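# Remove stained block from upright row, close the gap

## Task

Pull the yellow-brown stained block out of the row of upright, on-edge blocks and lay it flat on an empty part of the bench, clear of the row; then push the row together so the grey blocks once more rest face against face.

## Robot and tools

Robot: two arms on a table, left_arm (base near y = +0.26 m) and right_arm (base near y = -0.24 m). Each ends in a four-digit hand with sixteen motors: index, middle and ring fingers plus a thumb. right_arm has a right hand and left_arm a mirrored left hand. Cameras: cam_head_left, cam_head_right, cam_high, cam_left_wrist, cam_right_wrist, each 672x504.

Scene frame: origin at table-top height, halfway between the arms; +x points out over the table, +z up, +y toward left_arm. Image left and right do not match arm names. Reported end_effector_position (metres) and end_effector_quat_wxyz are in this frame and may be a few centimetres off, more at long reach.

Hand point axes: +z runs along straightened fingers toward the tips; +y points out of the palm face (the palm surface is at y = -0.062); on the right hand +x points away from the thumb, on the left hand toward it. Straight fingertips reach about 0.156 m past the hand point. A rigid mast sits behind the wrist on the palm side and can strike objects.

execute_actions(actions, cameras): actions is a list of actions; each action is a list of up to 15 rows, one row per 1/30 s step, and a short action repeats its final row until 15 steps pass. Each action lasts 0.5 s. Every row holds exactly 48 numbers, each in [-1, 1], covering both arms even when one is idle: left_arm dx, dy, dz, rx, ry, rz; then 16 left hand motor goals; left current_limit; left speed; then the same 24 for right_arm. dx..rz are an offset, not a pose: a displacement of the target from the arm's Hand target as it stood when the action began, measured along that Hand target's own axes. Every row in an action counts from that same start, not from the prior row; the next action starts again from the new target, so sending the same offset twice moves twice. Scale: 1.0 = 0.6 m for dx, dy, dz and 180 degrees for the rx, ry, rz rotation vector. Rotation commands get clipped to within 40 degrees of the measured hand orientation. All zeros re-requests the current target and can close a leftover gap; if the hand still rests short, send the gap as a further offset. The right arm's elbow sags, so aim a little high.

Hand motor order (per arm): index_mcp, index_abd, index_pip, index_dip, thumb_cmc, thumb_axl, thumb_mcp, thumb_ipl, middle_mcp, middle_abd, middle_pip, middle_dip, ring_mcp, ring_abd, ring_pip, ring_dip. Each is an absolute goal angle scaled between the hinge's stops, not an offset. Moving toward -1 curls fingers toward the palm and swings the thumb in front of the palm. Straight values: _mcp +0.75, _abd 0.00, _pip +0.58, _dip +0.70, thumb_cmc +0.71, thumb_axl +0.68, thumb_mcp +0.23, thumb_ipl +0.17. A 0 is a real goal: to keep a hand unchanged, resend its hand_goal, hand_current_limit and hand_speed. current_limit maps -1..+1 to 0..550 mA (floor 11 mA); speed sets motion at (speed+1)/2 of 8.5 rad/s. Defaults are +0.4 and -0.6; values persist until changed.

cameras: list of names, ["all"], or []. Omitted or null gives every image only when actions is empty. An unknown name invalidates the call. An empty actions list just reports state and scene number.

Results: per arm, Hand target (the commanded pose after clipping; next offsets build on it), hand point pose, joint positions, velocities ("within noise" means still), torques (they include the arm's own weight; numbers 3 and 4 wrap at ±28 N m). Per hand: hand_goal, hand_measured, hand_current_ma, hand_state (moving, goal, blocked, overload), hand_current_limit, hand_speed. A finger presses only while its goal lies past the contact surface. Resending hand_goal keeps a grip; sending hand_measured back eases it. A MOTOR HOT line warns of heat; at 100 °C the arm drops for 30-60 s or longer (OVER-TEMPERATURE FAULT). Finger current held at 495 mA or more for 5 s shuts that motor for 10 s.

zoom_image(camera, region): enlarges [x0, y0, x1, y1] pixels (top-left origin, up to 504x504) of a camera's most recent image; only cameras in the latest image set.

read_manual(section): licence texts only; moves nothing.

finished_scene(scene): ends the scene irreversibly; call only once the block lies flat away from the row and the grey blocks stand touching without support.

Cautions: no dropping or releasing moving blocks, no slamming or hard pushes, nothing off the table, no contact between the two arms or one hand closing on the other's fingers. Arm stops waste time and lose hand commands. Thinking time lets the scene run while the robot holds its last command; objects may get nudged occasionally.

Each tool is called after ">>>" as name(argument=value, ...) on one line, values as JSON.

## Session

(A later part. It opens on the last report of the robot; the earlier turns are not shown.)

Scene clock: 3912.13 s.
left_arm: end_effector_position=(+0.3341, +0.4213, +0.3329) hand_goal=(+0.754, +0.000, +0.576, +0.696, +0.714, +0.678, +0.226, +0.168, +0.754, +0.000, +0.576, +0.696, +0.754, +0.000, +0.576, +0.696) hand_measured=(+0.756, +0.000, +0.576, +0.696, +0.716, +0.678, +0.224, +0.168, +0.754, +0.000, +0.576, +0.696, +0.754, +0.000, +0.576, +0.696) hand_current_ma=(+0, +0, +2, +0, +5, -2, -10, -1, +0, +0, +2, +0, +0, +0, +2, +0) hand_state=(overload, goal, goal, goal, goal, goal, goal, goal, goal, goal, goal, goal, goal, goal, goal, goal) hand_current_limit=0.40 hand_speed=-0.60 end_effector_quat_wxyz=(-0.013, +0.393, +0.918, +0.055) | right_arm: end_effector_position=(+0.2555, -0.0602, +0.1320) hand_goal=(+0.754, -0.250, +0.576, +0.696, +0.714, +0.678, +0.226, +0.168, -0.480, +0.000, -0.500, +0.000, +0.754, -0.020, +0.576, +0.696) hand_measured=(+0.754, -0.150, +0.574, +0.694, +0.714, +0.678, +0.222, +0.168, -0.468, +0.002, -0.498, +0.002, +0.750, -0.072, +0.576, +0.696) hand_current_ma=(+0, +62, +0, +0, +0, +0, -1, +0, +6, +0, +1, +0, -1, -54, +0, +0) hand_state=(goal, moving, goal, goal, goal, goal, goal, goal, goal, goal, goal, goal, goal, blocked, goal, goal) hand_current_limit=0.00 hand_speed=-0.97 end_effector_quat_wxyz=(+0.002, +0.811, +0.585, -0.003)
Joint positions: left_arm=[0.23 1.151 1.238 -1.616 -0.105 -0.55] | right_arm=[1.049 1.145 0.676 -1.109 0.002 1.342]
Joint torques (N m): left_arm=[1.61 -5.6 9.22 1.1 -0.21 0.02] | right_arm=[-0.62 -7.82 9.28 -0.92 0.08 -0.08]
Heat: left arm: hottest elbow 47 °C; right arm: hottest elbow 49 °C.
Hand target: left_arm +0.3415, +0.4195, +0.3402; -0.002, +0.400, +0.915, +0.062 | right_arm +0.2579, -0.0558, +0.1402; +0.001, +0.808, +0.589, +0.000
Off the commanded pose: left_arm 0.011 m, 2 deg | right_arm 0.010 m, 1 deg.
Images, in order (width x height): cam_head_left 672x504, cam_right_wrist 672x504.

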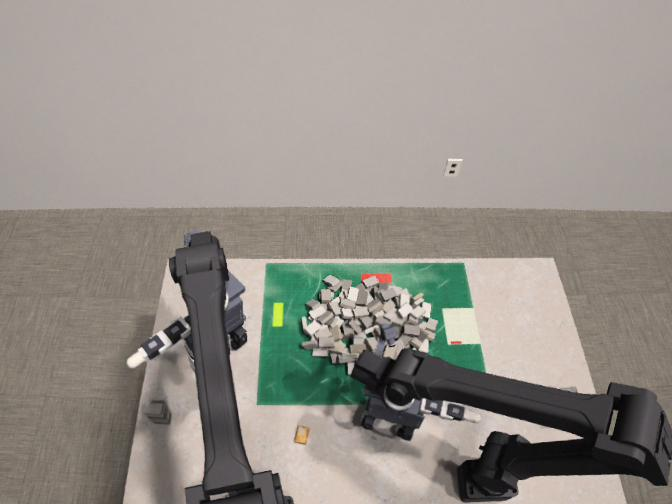

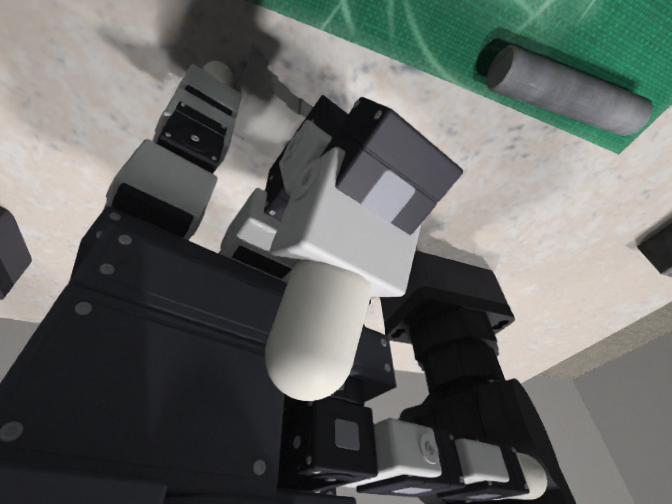

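>>> execute_actions(actions=[[[0,0,0,0,0,0,0.754,0,0.576,0.696,0.714,0.678,0.226,0.168,0.754,0,0.576,0.696,0.754,0,0.576,0.696,0.4,-0.6,0,0,0,0,0,0,0.754,-0.28,0.576,0.696,0.714,0.678,0.226,0.168,-0.48,0,-0.5,0,0.754,-0.01,0.576,0.696,0.0,-0.97]],[[0,0,0,0,0,0,0.754,0,0.576,0.696,0.714,0.678,0.226,0.168,0.754,0,0.576,0.696,0.754,0,0.576,0.696,0.4,-0.6,0,0,0,0,0,0,0.754,-0.32,0.576,0.696,0.714,0.678,0.226,0.168,-0.48,0,-0.5,0,0.754,0.0,0.576,0.696,0.1,-0.97]]], cameras=["cam_right_wrist"])

>>> zoom_image(camera="cam_right_wrist", region=[200, 40, 320, 135])

Scene clock: 3920.17 s.
left_arm: end_effector_position=(+0.3341, +0.4213, +0.3329) hand_goal=(+0.754, +0.000, +0.576, +0.696, +0.714, +0.678, +0.226, +0.168, +0.754, +0.000, +0.576, +0.696, +0.754, +0.000, +0.576, +0.696) hand_measured=(+0.756, +0.000, +0.576, +0.696, +0.716, +0.678, +0.224, +0.168, +0.754, +0.000, +0.576, +0.696, +0.754, +0.000, +0.576, +0.696) hand_current_ma=(+0, +0, +2, +0, +5, -2, -10, -1, +0, +0, +2, +0, +0, +0, +2, +0) hand_state=(overload, goal, goal, goal, goal, goal, goal, goal, goal, goal, goal, goal, goal, goal, goal, goal) hand_current_limit=0.40 hand_speed=-0.60 end_effector_quat_wxyz=(-0.013, +0.393, +0.918, +0.055) | right_arm: end_effector_position=(+0.2554, -0.0603, +0.1320) hand_goal=(+0.754, -0.320, +0.576, +0.696, +0.714, +0.678, +0.226, +0.168, -0.480, +0.000, -0.500, +0.000, +0.754, +0.000, +0.576, +0.696) hand_measured=(+0.754, -0.160, +0.574, +0.694, +0.714, +0.678, +0.222, +0.168, -0.468, +0.002, -0.498, +0.002, +0.750, -0.072, +0.576, +0.696) hand_current_ma=(+0, +302, +0, +0, +0, +0, -1, +0, +6, +0, +1, +0, -1, -95, +0, +0) hand_state=(goal, blocked, goal, goal, goal, goal, goal, goal, goal, goal, goal, goal, goal, blocked, goal, goal) hand_current_limit=0.10 hand_speed=-0.97 end_effector_quat_wxyz=(+0.002, +0.811, +0.585, -0.003)
Joint positions: left_arm=[0.23 1.151 1.238 -1.616 -0.105 -0.55] | right_arm=[1.049 1.145 0.676 -1.109 0.002 1.342]
Joint torques (N m): left_arm=[1.61 -5.66 9.21 1.1 -0.21 0.02] | right_arm=[-0.44 -7.88 9.28 -0.87 0.08 -0.07]
Heat: left arm: hottest elbow 47 °C; right arm: hottest elbow 49 °C.
Hand target: left_arm +0.3415, +0.4195, +0.3402; -0.002, +0.400, +0.915, +0.062 | right_arm +0.2579, -0.0558, +0.1402; +0.001, +0.808, +0.589, +0.000
Off the commanded pose: left_arm 0.011 m, 2 deg | right_arm 0.010 m, 1 deg.
Images, in order (width x height): cam_right_wrist 672x504.

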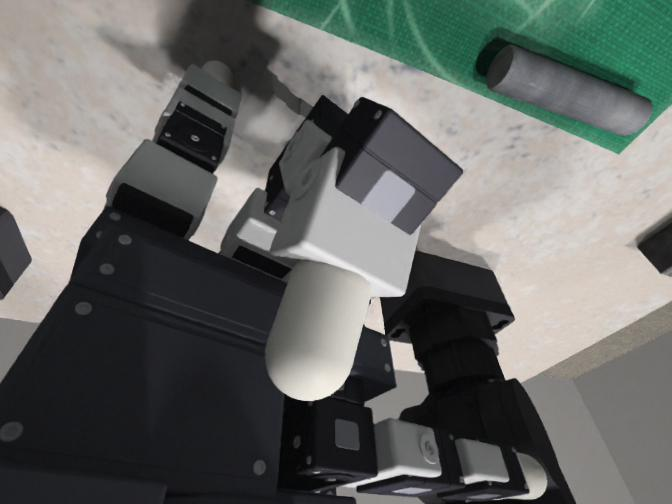

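Scaled by 4.200 from the camera's 672x504 image, which has a finer 960x720 frame.

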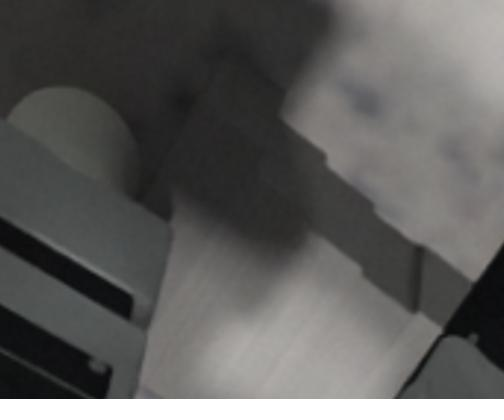

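>>> execute_actions(actions=[[[0,0,0,0,0,0,0.754,0,0.576,0.696,0.714,0.678,0.226,0.168,0.754,0,0.576,0.696,0.754,0,0.576,0.696,0.4,-0.6,0,0,0,0,0,0,0.754,-0.13,0.576,0.696,0.714,0.678,0.226,0.168,-0.48,0,-0.5,0,0.754,-0.08,0.576,0.696,0.0,-0.97]],[[0,0,0,0,0,0,0.754,0,0.576,0.696,0.714,0.678,0.226,0.168,0.754,0,0.576,0.696,0.754,0,0.576,0.696,0.4,-0.6,0,0,0,0,0,0,0.754,-0.07,0.576,0.696,0.714,0.678,0.226,0.168,-0.48,0,-0.5,0,0.754,-0.15,0.576,0.696,0.0,-0.96]],[[0,0,0,0,0,0,0.754,0,0.576,0.696,0.714,0.678,0.226,0.168,0.754,0,0.576,0.696,0.754,0,0.576,0.696,0.4,-0.6,0,0,0,0,0,0,0.754,0.1,0.576,0.696,0.714,0.678,0.226,0.168,-0.48,0,-0.5,0,0.754,-0.38,0.576,0.696,0.0,-0.93]],[[0,0,0,0,0,0,0.754,0,0.576,0.696,0.714,0.678,0.226,0.168,0.754,0,0.576,0.696,0.754,0,0.576,0.696,0.4,-0.6,0,0,0,0,0,0,0.754,0.1,0.576,0.696,0.714,0.678,0.226,0.168,-0.48,0,-0.5,0,0.754,-0.38,0.576,0.696,0.0,-0.93]],[[0,0,0,0,0,0,0.754,0,0.576,0.696,0.714,0.678,0.226,0.168,0.754,0,0.576,0.696,0.754,0,0.576,0.696,0.4,-0.6,0.004,0,-0.03,0,0,0,0.754,0.1,0.576,0.696,0.714,0.678,0.226,0.168,-0.48,0,-0.5,0,0.754,-0.38,0.576,0.696,0.0,-0.93]]], cameras=["cam_right_wrist"])

>>> zoom_image(camera="cam_right_wrist", region=[200, 40, 320, 135])

Scene clock: 3936.67 s.
left_arm: end_effector_position=(+0.3341, +0.4213, +0.3329) hand_goal=(+0.754, +0.000, +0.576, +0.696, +0.714, +0.678, +0.226, +0.168, +0.754, +0.000, +0.576, +0.696, +0.754, +0.000, +0.576, +0.696) hand_measured=(+0.756, +0.000, +0.576, +0.696, +0.716, +0.678, +0.224, +0.168, +0.754, +0.000, +0.576, +0.696, +0.754, +0.000, +0.576, +0.696) hand_current_ma=(+0, +0, +2, +0, +5, -2, -10, -1, +0, +0, +2, +0, +0, +0, +2, +0) hand_state=(overload, goal, goal, goal, goal, goal, goal, goal, goal, goal, goal, goal, goal, goal, goal, goal) hand_current_limit=0.40 hand_speed=-0.60 end_effector_quat_wxyz=(-0.013, +0.393, +0.918, +0.055) | right_arm: end_effector_position=(+0.2516, -0.0664, +0.1425) hand_goal=(+0.754, +0.100, +0.576, +0.696, +0.714, +0.678, +0.226, +0.168, -0.480, +0.000, -0.500, +0.000, +0.754, -0.380, +0.576, +0.696) hand_measured=(+0.754, +0.096, +0.574, +0.694, +0.714, +0.678, +0.222, +0.168, -0.468, +0.002, -0.498, +0.002, +0.750, -0.374, +0.574, +0.696) hand_current_ma=(+0, -1, +0, +0, +0, +0, -1, +0, +6, +0, +1, +0, -1, +2, +0, +0) hand_state=(goal, goal, goal, goal, goal, goal, goal, goal, goal, goal, goal, goal, goal, goal, goal, goal) hand_current_limit=0.00 hand_speed=-0.93 end_effector_quat_wxyz=(+0.008, +0.811, +0.585, -0.017)
Joint positions: left_arm=[0.23 1.151 1.238 -1.616 -0.105 -0.55] | right_arm=[1.049 1.13 0.695 -1.173 0.002 1.342]
Joint torques (N m): left_arm=[1.61 -5.66 9.2 1.09 -0.22 0.01] | right_arm=[-0.26 -8 10.84 -0.62 0.09 -0.05]
Heat: left arm: hottest elbow 47 °C; right arm: hottest elbow 50 °C.
Hand target: left_arm +0.3415, +0.4195, +0.3402; -0.002, +0.400, +0.915, +0.062 | right_arm +0.2587, -0.0534, +0.1582; +0.000, +0.808, +0.589, +0.000
Off the commanded pose: left_arm 0.011 m, 2 deg | right_arm 0.022 m, 2 deg.
Images, in order (width x height): cam_right_wrist 672x504.

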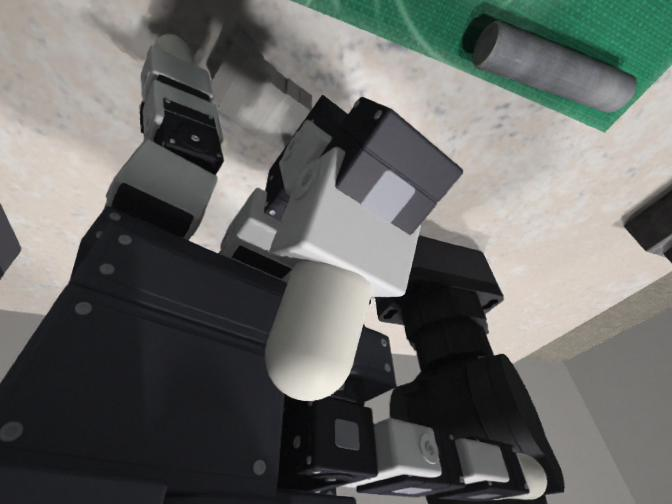

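Scaled by 4.200 from the camera's 672x504 image, which has a finer 960x720 frame.

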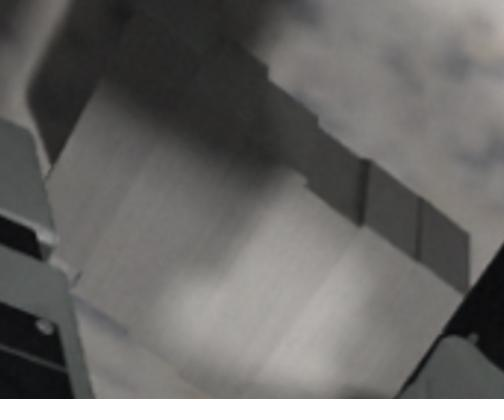

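>>> execute_actions(actions=[[[0,0,0,0,0,0,0.754,0,0.576,0.696,0.714,0.678,0.226,0.168,0.754,0,0.576,0.696,0.754,0,0.576,0.696,0.4,-0.6,0,0,-0.03,0,0,0,0.754,0.1,0.576,0.696,0.714,0.678,0.226,0.168,-0.48,0,-0.5,0,0.754,-0.38,0.576,0.696,0.0,-0.93]],[[0,0,0,0,0,0,0.754,0,0.576,0.696,0.714,0.678,0.226,0.168,0.754,0,0.576,0.696,0.754,0,0.576,0.696,0.4,-0.6,0,0,-0.05,0,0,0,0.754,0.1,0.576,0.696,0.714,0.678,0.226,0.168,-0.48,0,-0.5,0,0.754,-0.38,0.576,0.696,0.0,-0.93]],[[0,0,0,0,0,0,0.754,0,0.576,0.696,0.714,0.678,0.226,0.168,0.754,0,0.576,0.696,0.754,0,0.576,0.696,0.4,-0.6,0,0,-0.06,0,0,0,0.754,0.1,0.576,0.696,0.714,0.678,0.226,0.168,-0.48,0,-0.5,0,0.754,-0.38,0.576,0.696,0.0,-0.93]],[[0,0,0,0,0,0,0.754,0,0.576,0.696,0.714,0.678,0.226,0.168,0.754,0,0.576,0.696,0.754,0,0.576,0.696,0.4,-0.6,0,0,-0.06,0,0,0,0.754,0.1,0.576,0.696,0.714,0.678,0.226,0.168,-0.48,0,-0.5,0,0.754,-0.38,0.576,0.696,0.0,-0.93]]], cameras=["cam_right_wrist"])

>>> zoom_image(camera="cam_right_wrist", region=[200, 0, 340, 120])

Scene clock: 3949.67 s.
left_arm: end_effector_position=(+0.3341, +0.4213, +0.3329) hand_goal=(+0.754, +0.000, +0.576, +0.696, +0.714, +0.678, +0.226, +0.168, +0.754, +0.000, +0.576, +0.696, +0.754, +0.000, +0.576, +0.696) hand_measured=(+0.756, +0.000, +0.576, +0.696, +0.716, +0.678, +0.224, +0.168, +0.754, +0.000, +0.576, +0.696, +0.754, +0.000, +0.576, +0.696) hand_current_ma=(+0, +0, +2, +0, +5, -2, -10, -1, +0, +0, +2, +0, +0, +0, +2, +0) hand_state=(overload, goal, goal, goal, goal, goal, goal, goal, goal, goal, goal, goal, goal, goal, goal, goal) hand_current_limit=0.40 hand_speed=-0.60 end_effector_quat_wxyz=(-0.013, +0.393, +0.918, +0.055) | right_arm: end_effector_position=(+0.2556, -0.0599, +0.2652) hand_goal=(+0.754, +0.100, +0.576, +0.696, +0.714, +0.678, +0.226, +0.168, -0.480, +0.000, -0.500, +0.000, +0.754, -0.380, +0.576, +0.696) hand_measured=(+0.752, +0.098, +0.574, +0.694, +0.714, +0.678, +0.220, +0.168, -0.468, +0.002, -0.498, +0.002, +0.750, -0.376, +0.574, +0.696) hand_current_ma=(+0, +0, +0, +0, +0, +0, -2, +0, +6, +0, +1, +0, -1, +1, +0, +0) hand_state=(goal, goal, goal, goal, goal, goal, goal, goal, goal, goal, goal, goal, goal, goal, goal, goal) hand_current_limit=0.00 hand_speed=-0.93 end_effector_quat_wxyz=(+0.005, +0.811, +0.586, -0.011)
Joint positions: left_arm=[0.23 1.151 1.238 -1.616 -0.105 -0.55] | right_arm=[1.049 1.048 0.973 -1.52 0.002 1.341]
Joint torques (N m): left_arm=[1.55 -5.54 9.21 1.09 -0.21 0.02] | right_arm=[-0.38 -7.06 11.28 -0.62 0.08 -0.03]
Heat: left arm: hottest elbow 47 °C; right arm: hottest elbow 49 °C.
Hand target: left_arm +0.3415, +0.4195, +0.3402; -0.002, +0.400, +0.915, +0.062 | right_arm +0.2586, -0.0533, +0.2783; +0.000, +0.808, +0.589, +0.000
Off the commanded pose: left_arm 0.011 m, 2 deg | right_arm 0.015 m, 1 deg.
Images, in order (width x height): cam_right_wrist 672x504.

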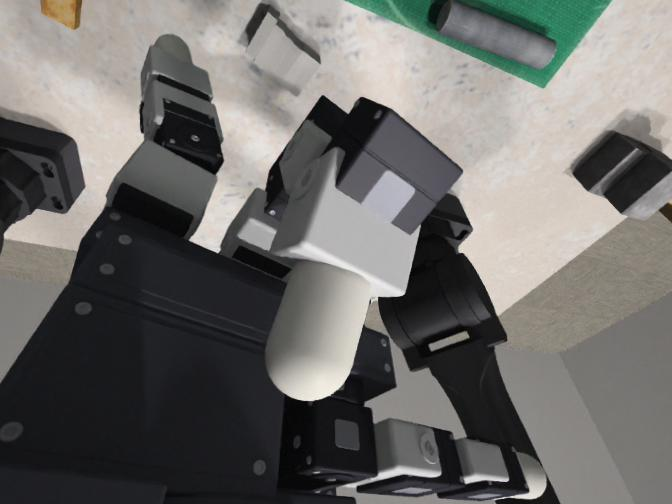

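Scaled by 3.600 from the camera's 672x504 image, which has a finer 960x720 frame.

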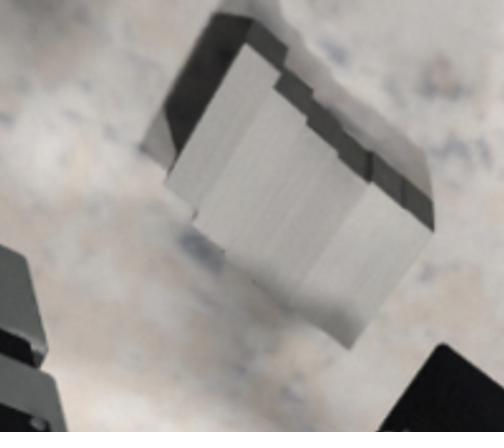

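>>> execute_actions(actions=[[[0,0,0,0,0,0,0.754,0,0.576,0.696,0.714,0.678,0.226,0.168,0.754,0,0.576,0.696,0.754,0,0.576,0.696,0.4,-0.6,-0.06,0,-0.03,0,0,0,0.754,0.1,0.576,0.696,0.714,0.678,0.226,0.168,-0.48,0,-0.5,0,0.754,-0.38,0.576,0.696,0.0,-0.93]],[[0,0,0,0,0,0,0.754,0,0.576,0.696,0.714,0.678,0.226,0.168,0.754,0,0.576,0.696,0.754,0,0.576,0.696,0.4,-0.6,-0.08,0,-0.02,0,0,0,0.754,0.1,0.576,0.696,0.714,0.678,0.226,0.168,-0.48,0,-0.5,0,0.754,-0.38,0.576,0.696,0.0,-0.93]]], cameras=["all"])

>>> zoom_image(camera="cam_high", region=[430, 235, 530, 345])

>>> zoom_image(camera="cam_head_left", region=[280, 390, 430, 465])

>>> zoom_image(camera="cam_left_wrist", region=[570, 110, 672, 210])

>>> zoom_image(camera="cam_head_right", region=[290, 390, 440, 465])

Scene clock: 3968.93 s.
left_arm: end_effector_position=(+0.3341, +0.4213, +0.3329) hand_goal=(+0.754, +0.000, +0.576, +0.696, +0.714, +0.678, +0.226, +0.168, +0.754, +0.000, +0.576, +0.696, +0.754, +0.000, +0.576, +0.696) hand_measured=(+0.756, +0.000, +0.576, +0.696, +0.716, +0.678, +0.224, +0.168, +0.754, +0.000, +0.576, +0.696, +0.754, +0.000, +0.576, +0.696) hand_current_ma=(+0, +0, +2, +0, +5, -2, -10, -1, +0, +0, +2, +0, +0, +0, +2, +0) hand_state=(overload, goal, goal, goal, goal, goal, goal, goal, goal, goal, goal, goal, goal, goal, goal, goal) hand_current_limit=0.40 hand_speed=-0.60 end_effector_quat_wxyz=(-0.013, +0.393, +0.918, +0.055) | right_arm: end_effector_position=(+0.2321, -0.1328, +0.3090) hand_goal=(+0.754, +0.100, +0.576, +0.696, +0.714, +0.678, +0.226, +0.168, -0.480, +0.000, -0.500, +0.000, +0.754, -0.380, +0.576, +0.696) hand_measured=(+0.752, +0.098, +0.574, +0.694, +0.714, +0.678, +0.220, +0.168, -0.468, +0.002, -0.498, +0.002, +0.752, -0.378, +0.574, +0.696) hand_current_ma=(+0, +0, +0, +0, +0, +0, -3, +0, +6, +0, +0, +0, +0, +0, +0, +0) hand_state=(goal, goal, goal, goal, goal, goal, goal, goal, goal, goal, goal, goal, goal, goal, goal, goal) hand_current_limit=0.00 hand_speed=-0.93 end_effector_quat_wxyz=(-0.002, +0.810, +0.586, +0.010)
Joint positions: left_arm=[0.23 1.151 1.238 -1.616 -0.105 -0.55] | right_arm=[0.956 0.811 0.958 -1.698 0.002 1.247]
Joint torques (N m): left_arm=[1.61 -5.54 9.21 1.1 -0.21 0.02] | right_arm=[-0.91 -2.43 8.9 -0.49 0.11 -0.08]
Heat: left arm: hottest elbow 47 °C; right arm: hottest elbow 51 °C.
Hand target: left_arm +0.3415, +0.4195, +0.3402; -0.002, +0.400, +0.915, +0.062 | right_arm +0.2327, -0.1332, +0.3083; +0.000, +0.808, +0.589, +0.000
Off the commanded pose: left_arm 0.011 m, 2 deg | right_arm 0.001 m, 1 deg.
joint sent to its limit (right arm) — joint 4 (wrist pitch), lower limit. The joint targets still meet the commanded pose.

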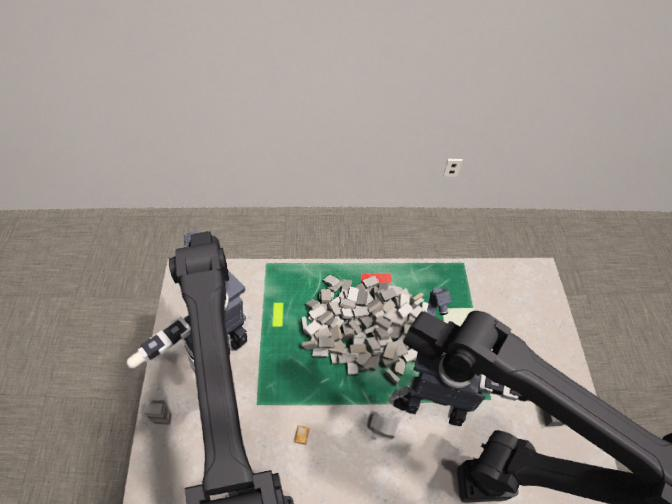

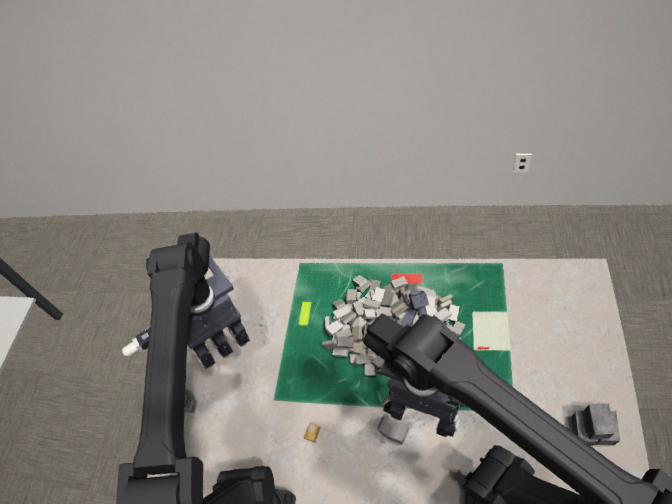

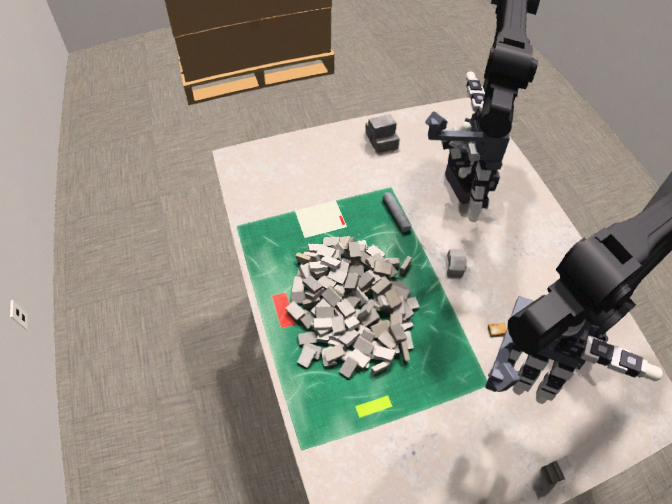

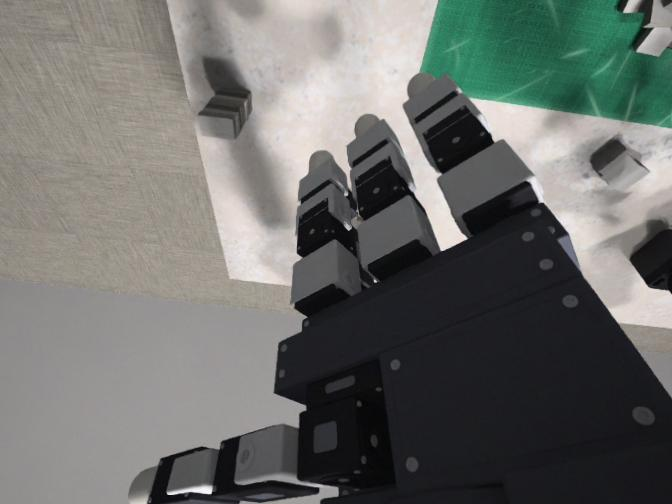

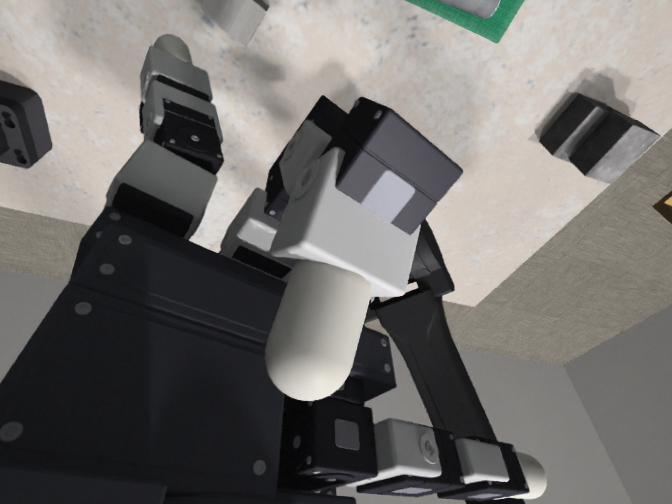

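Scaled by 4.582 from the camera's 672x504 image, which has a finer 960x720 frame.

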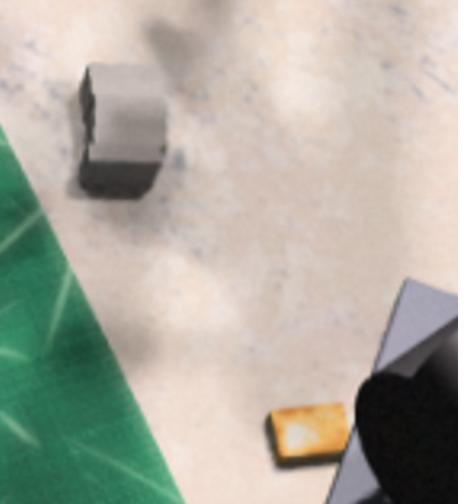

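Scaled by 3.360 from the camera's 672x504 image, which has a finer 960x720 frame.

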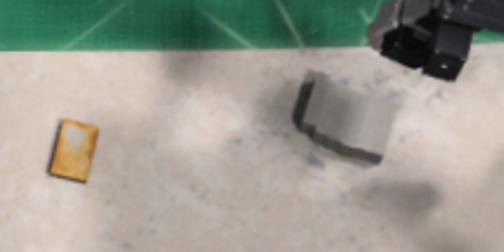

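Scaled by 4.941 from the camera's 672x504 image, which has a finer 960x720 frame.

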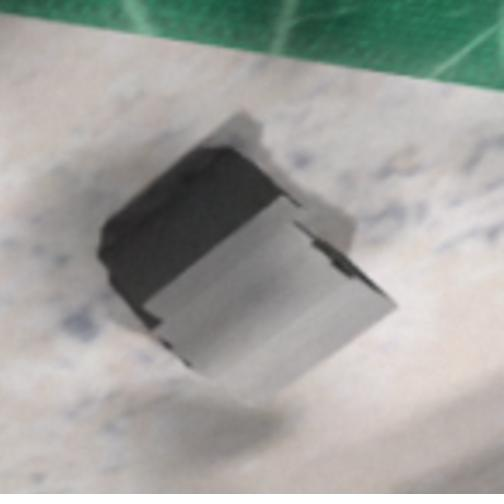

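Scaled by 3.360 from the camera's 672x504 image, which has a finer 960x720 frame.

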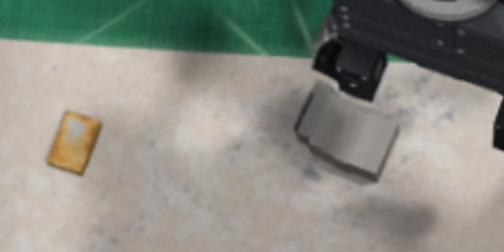

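>>> finished_scene(scene=1)

The scene is finished: the task was done.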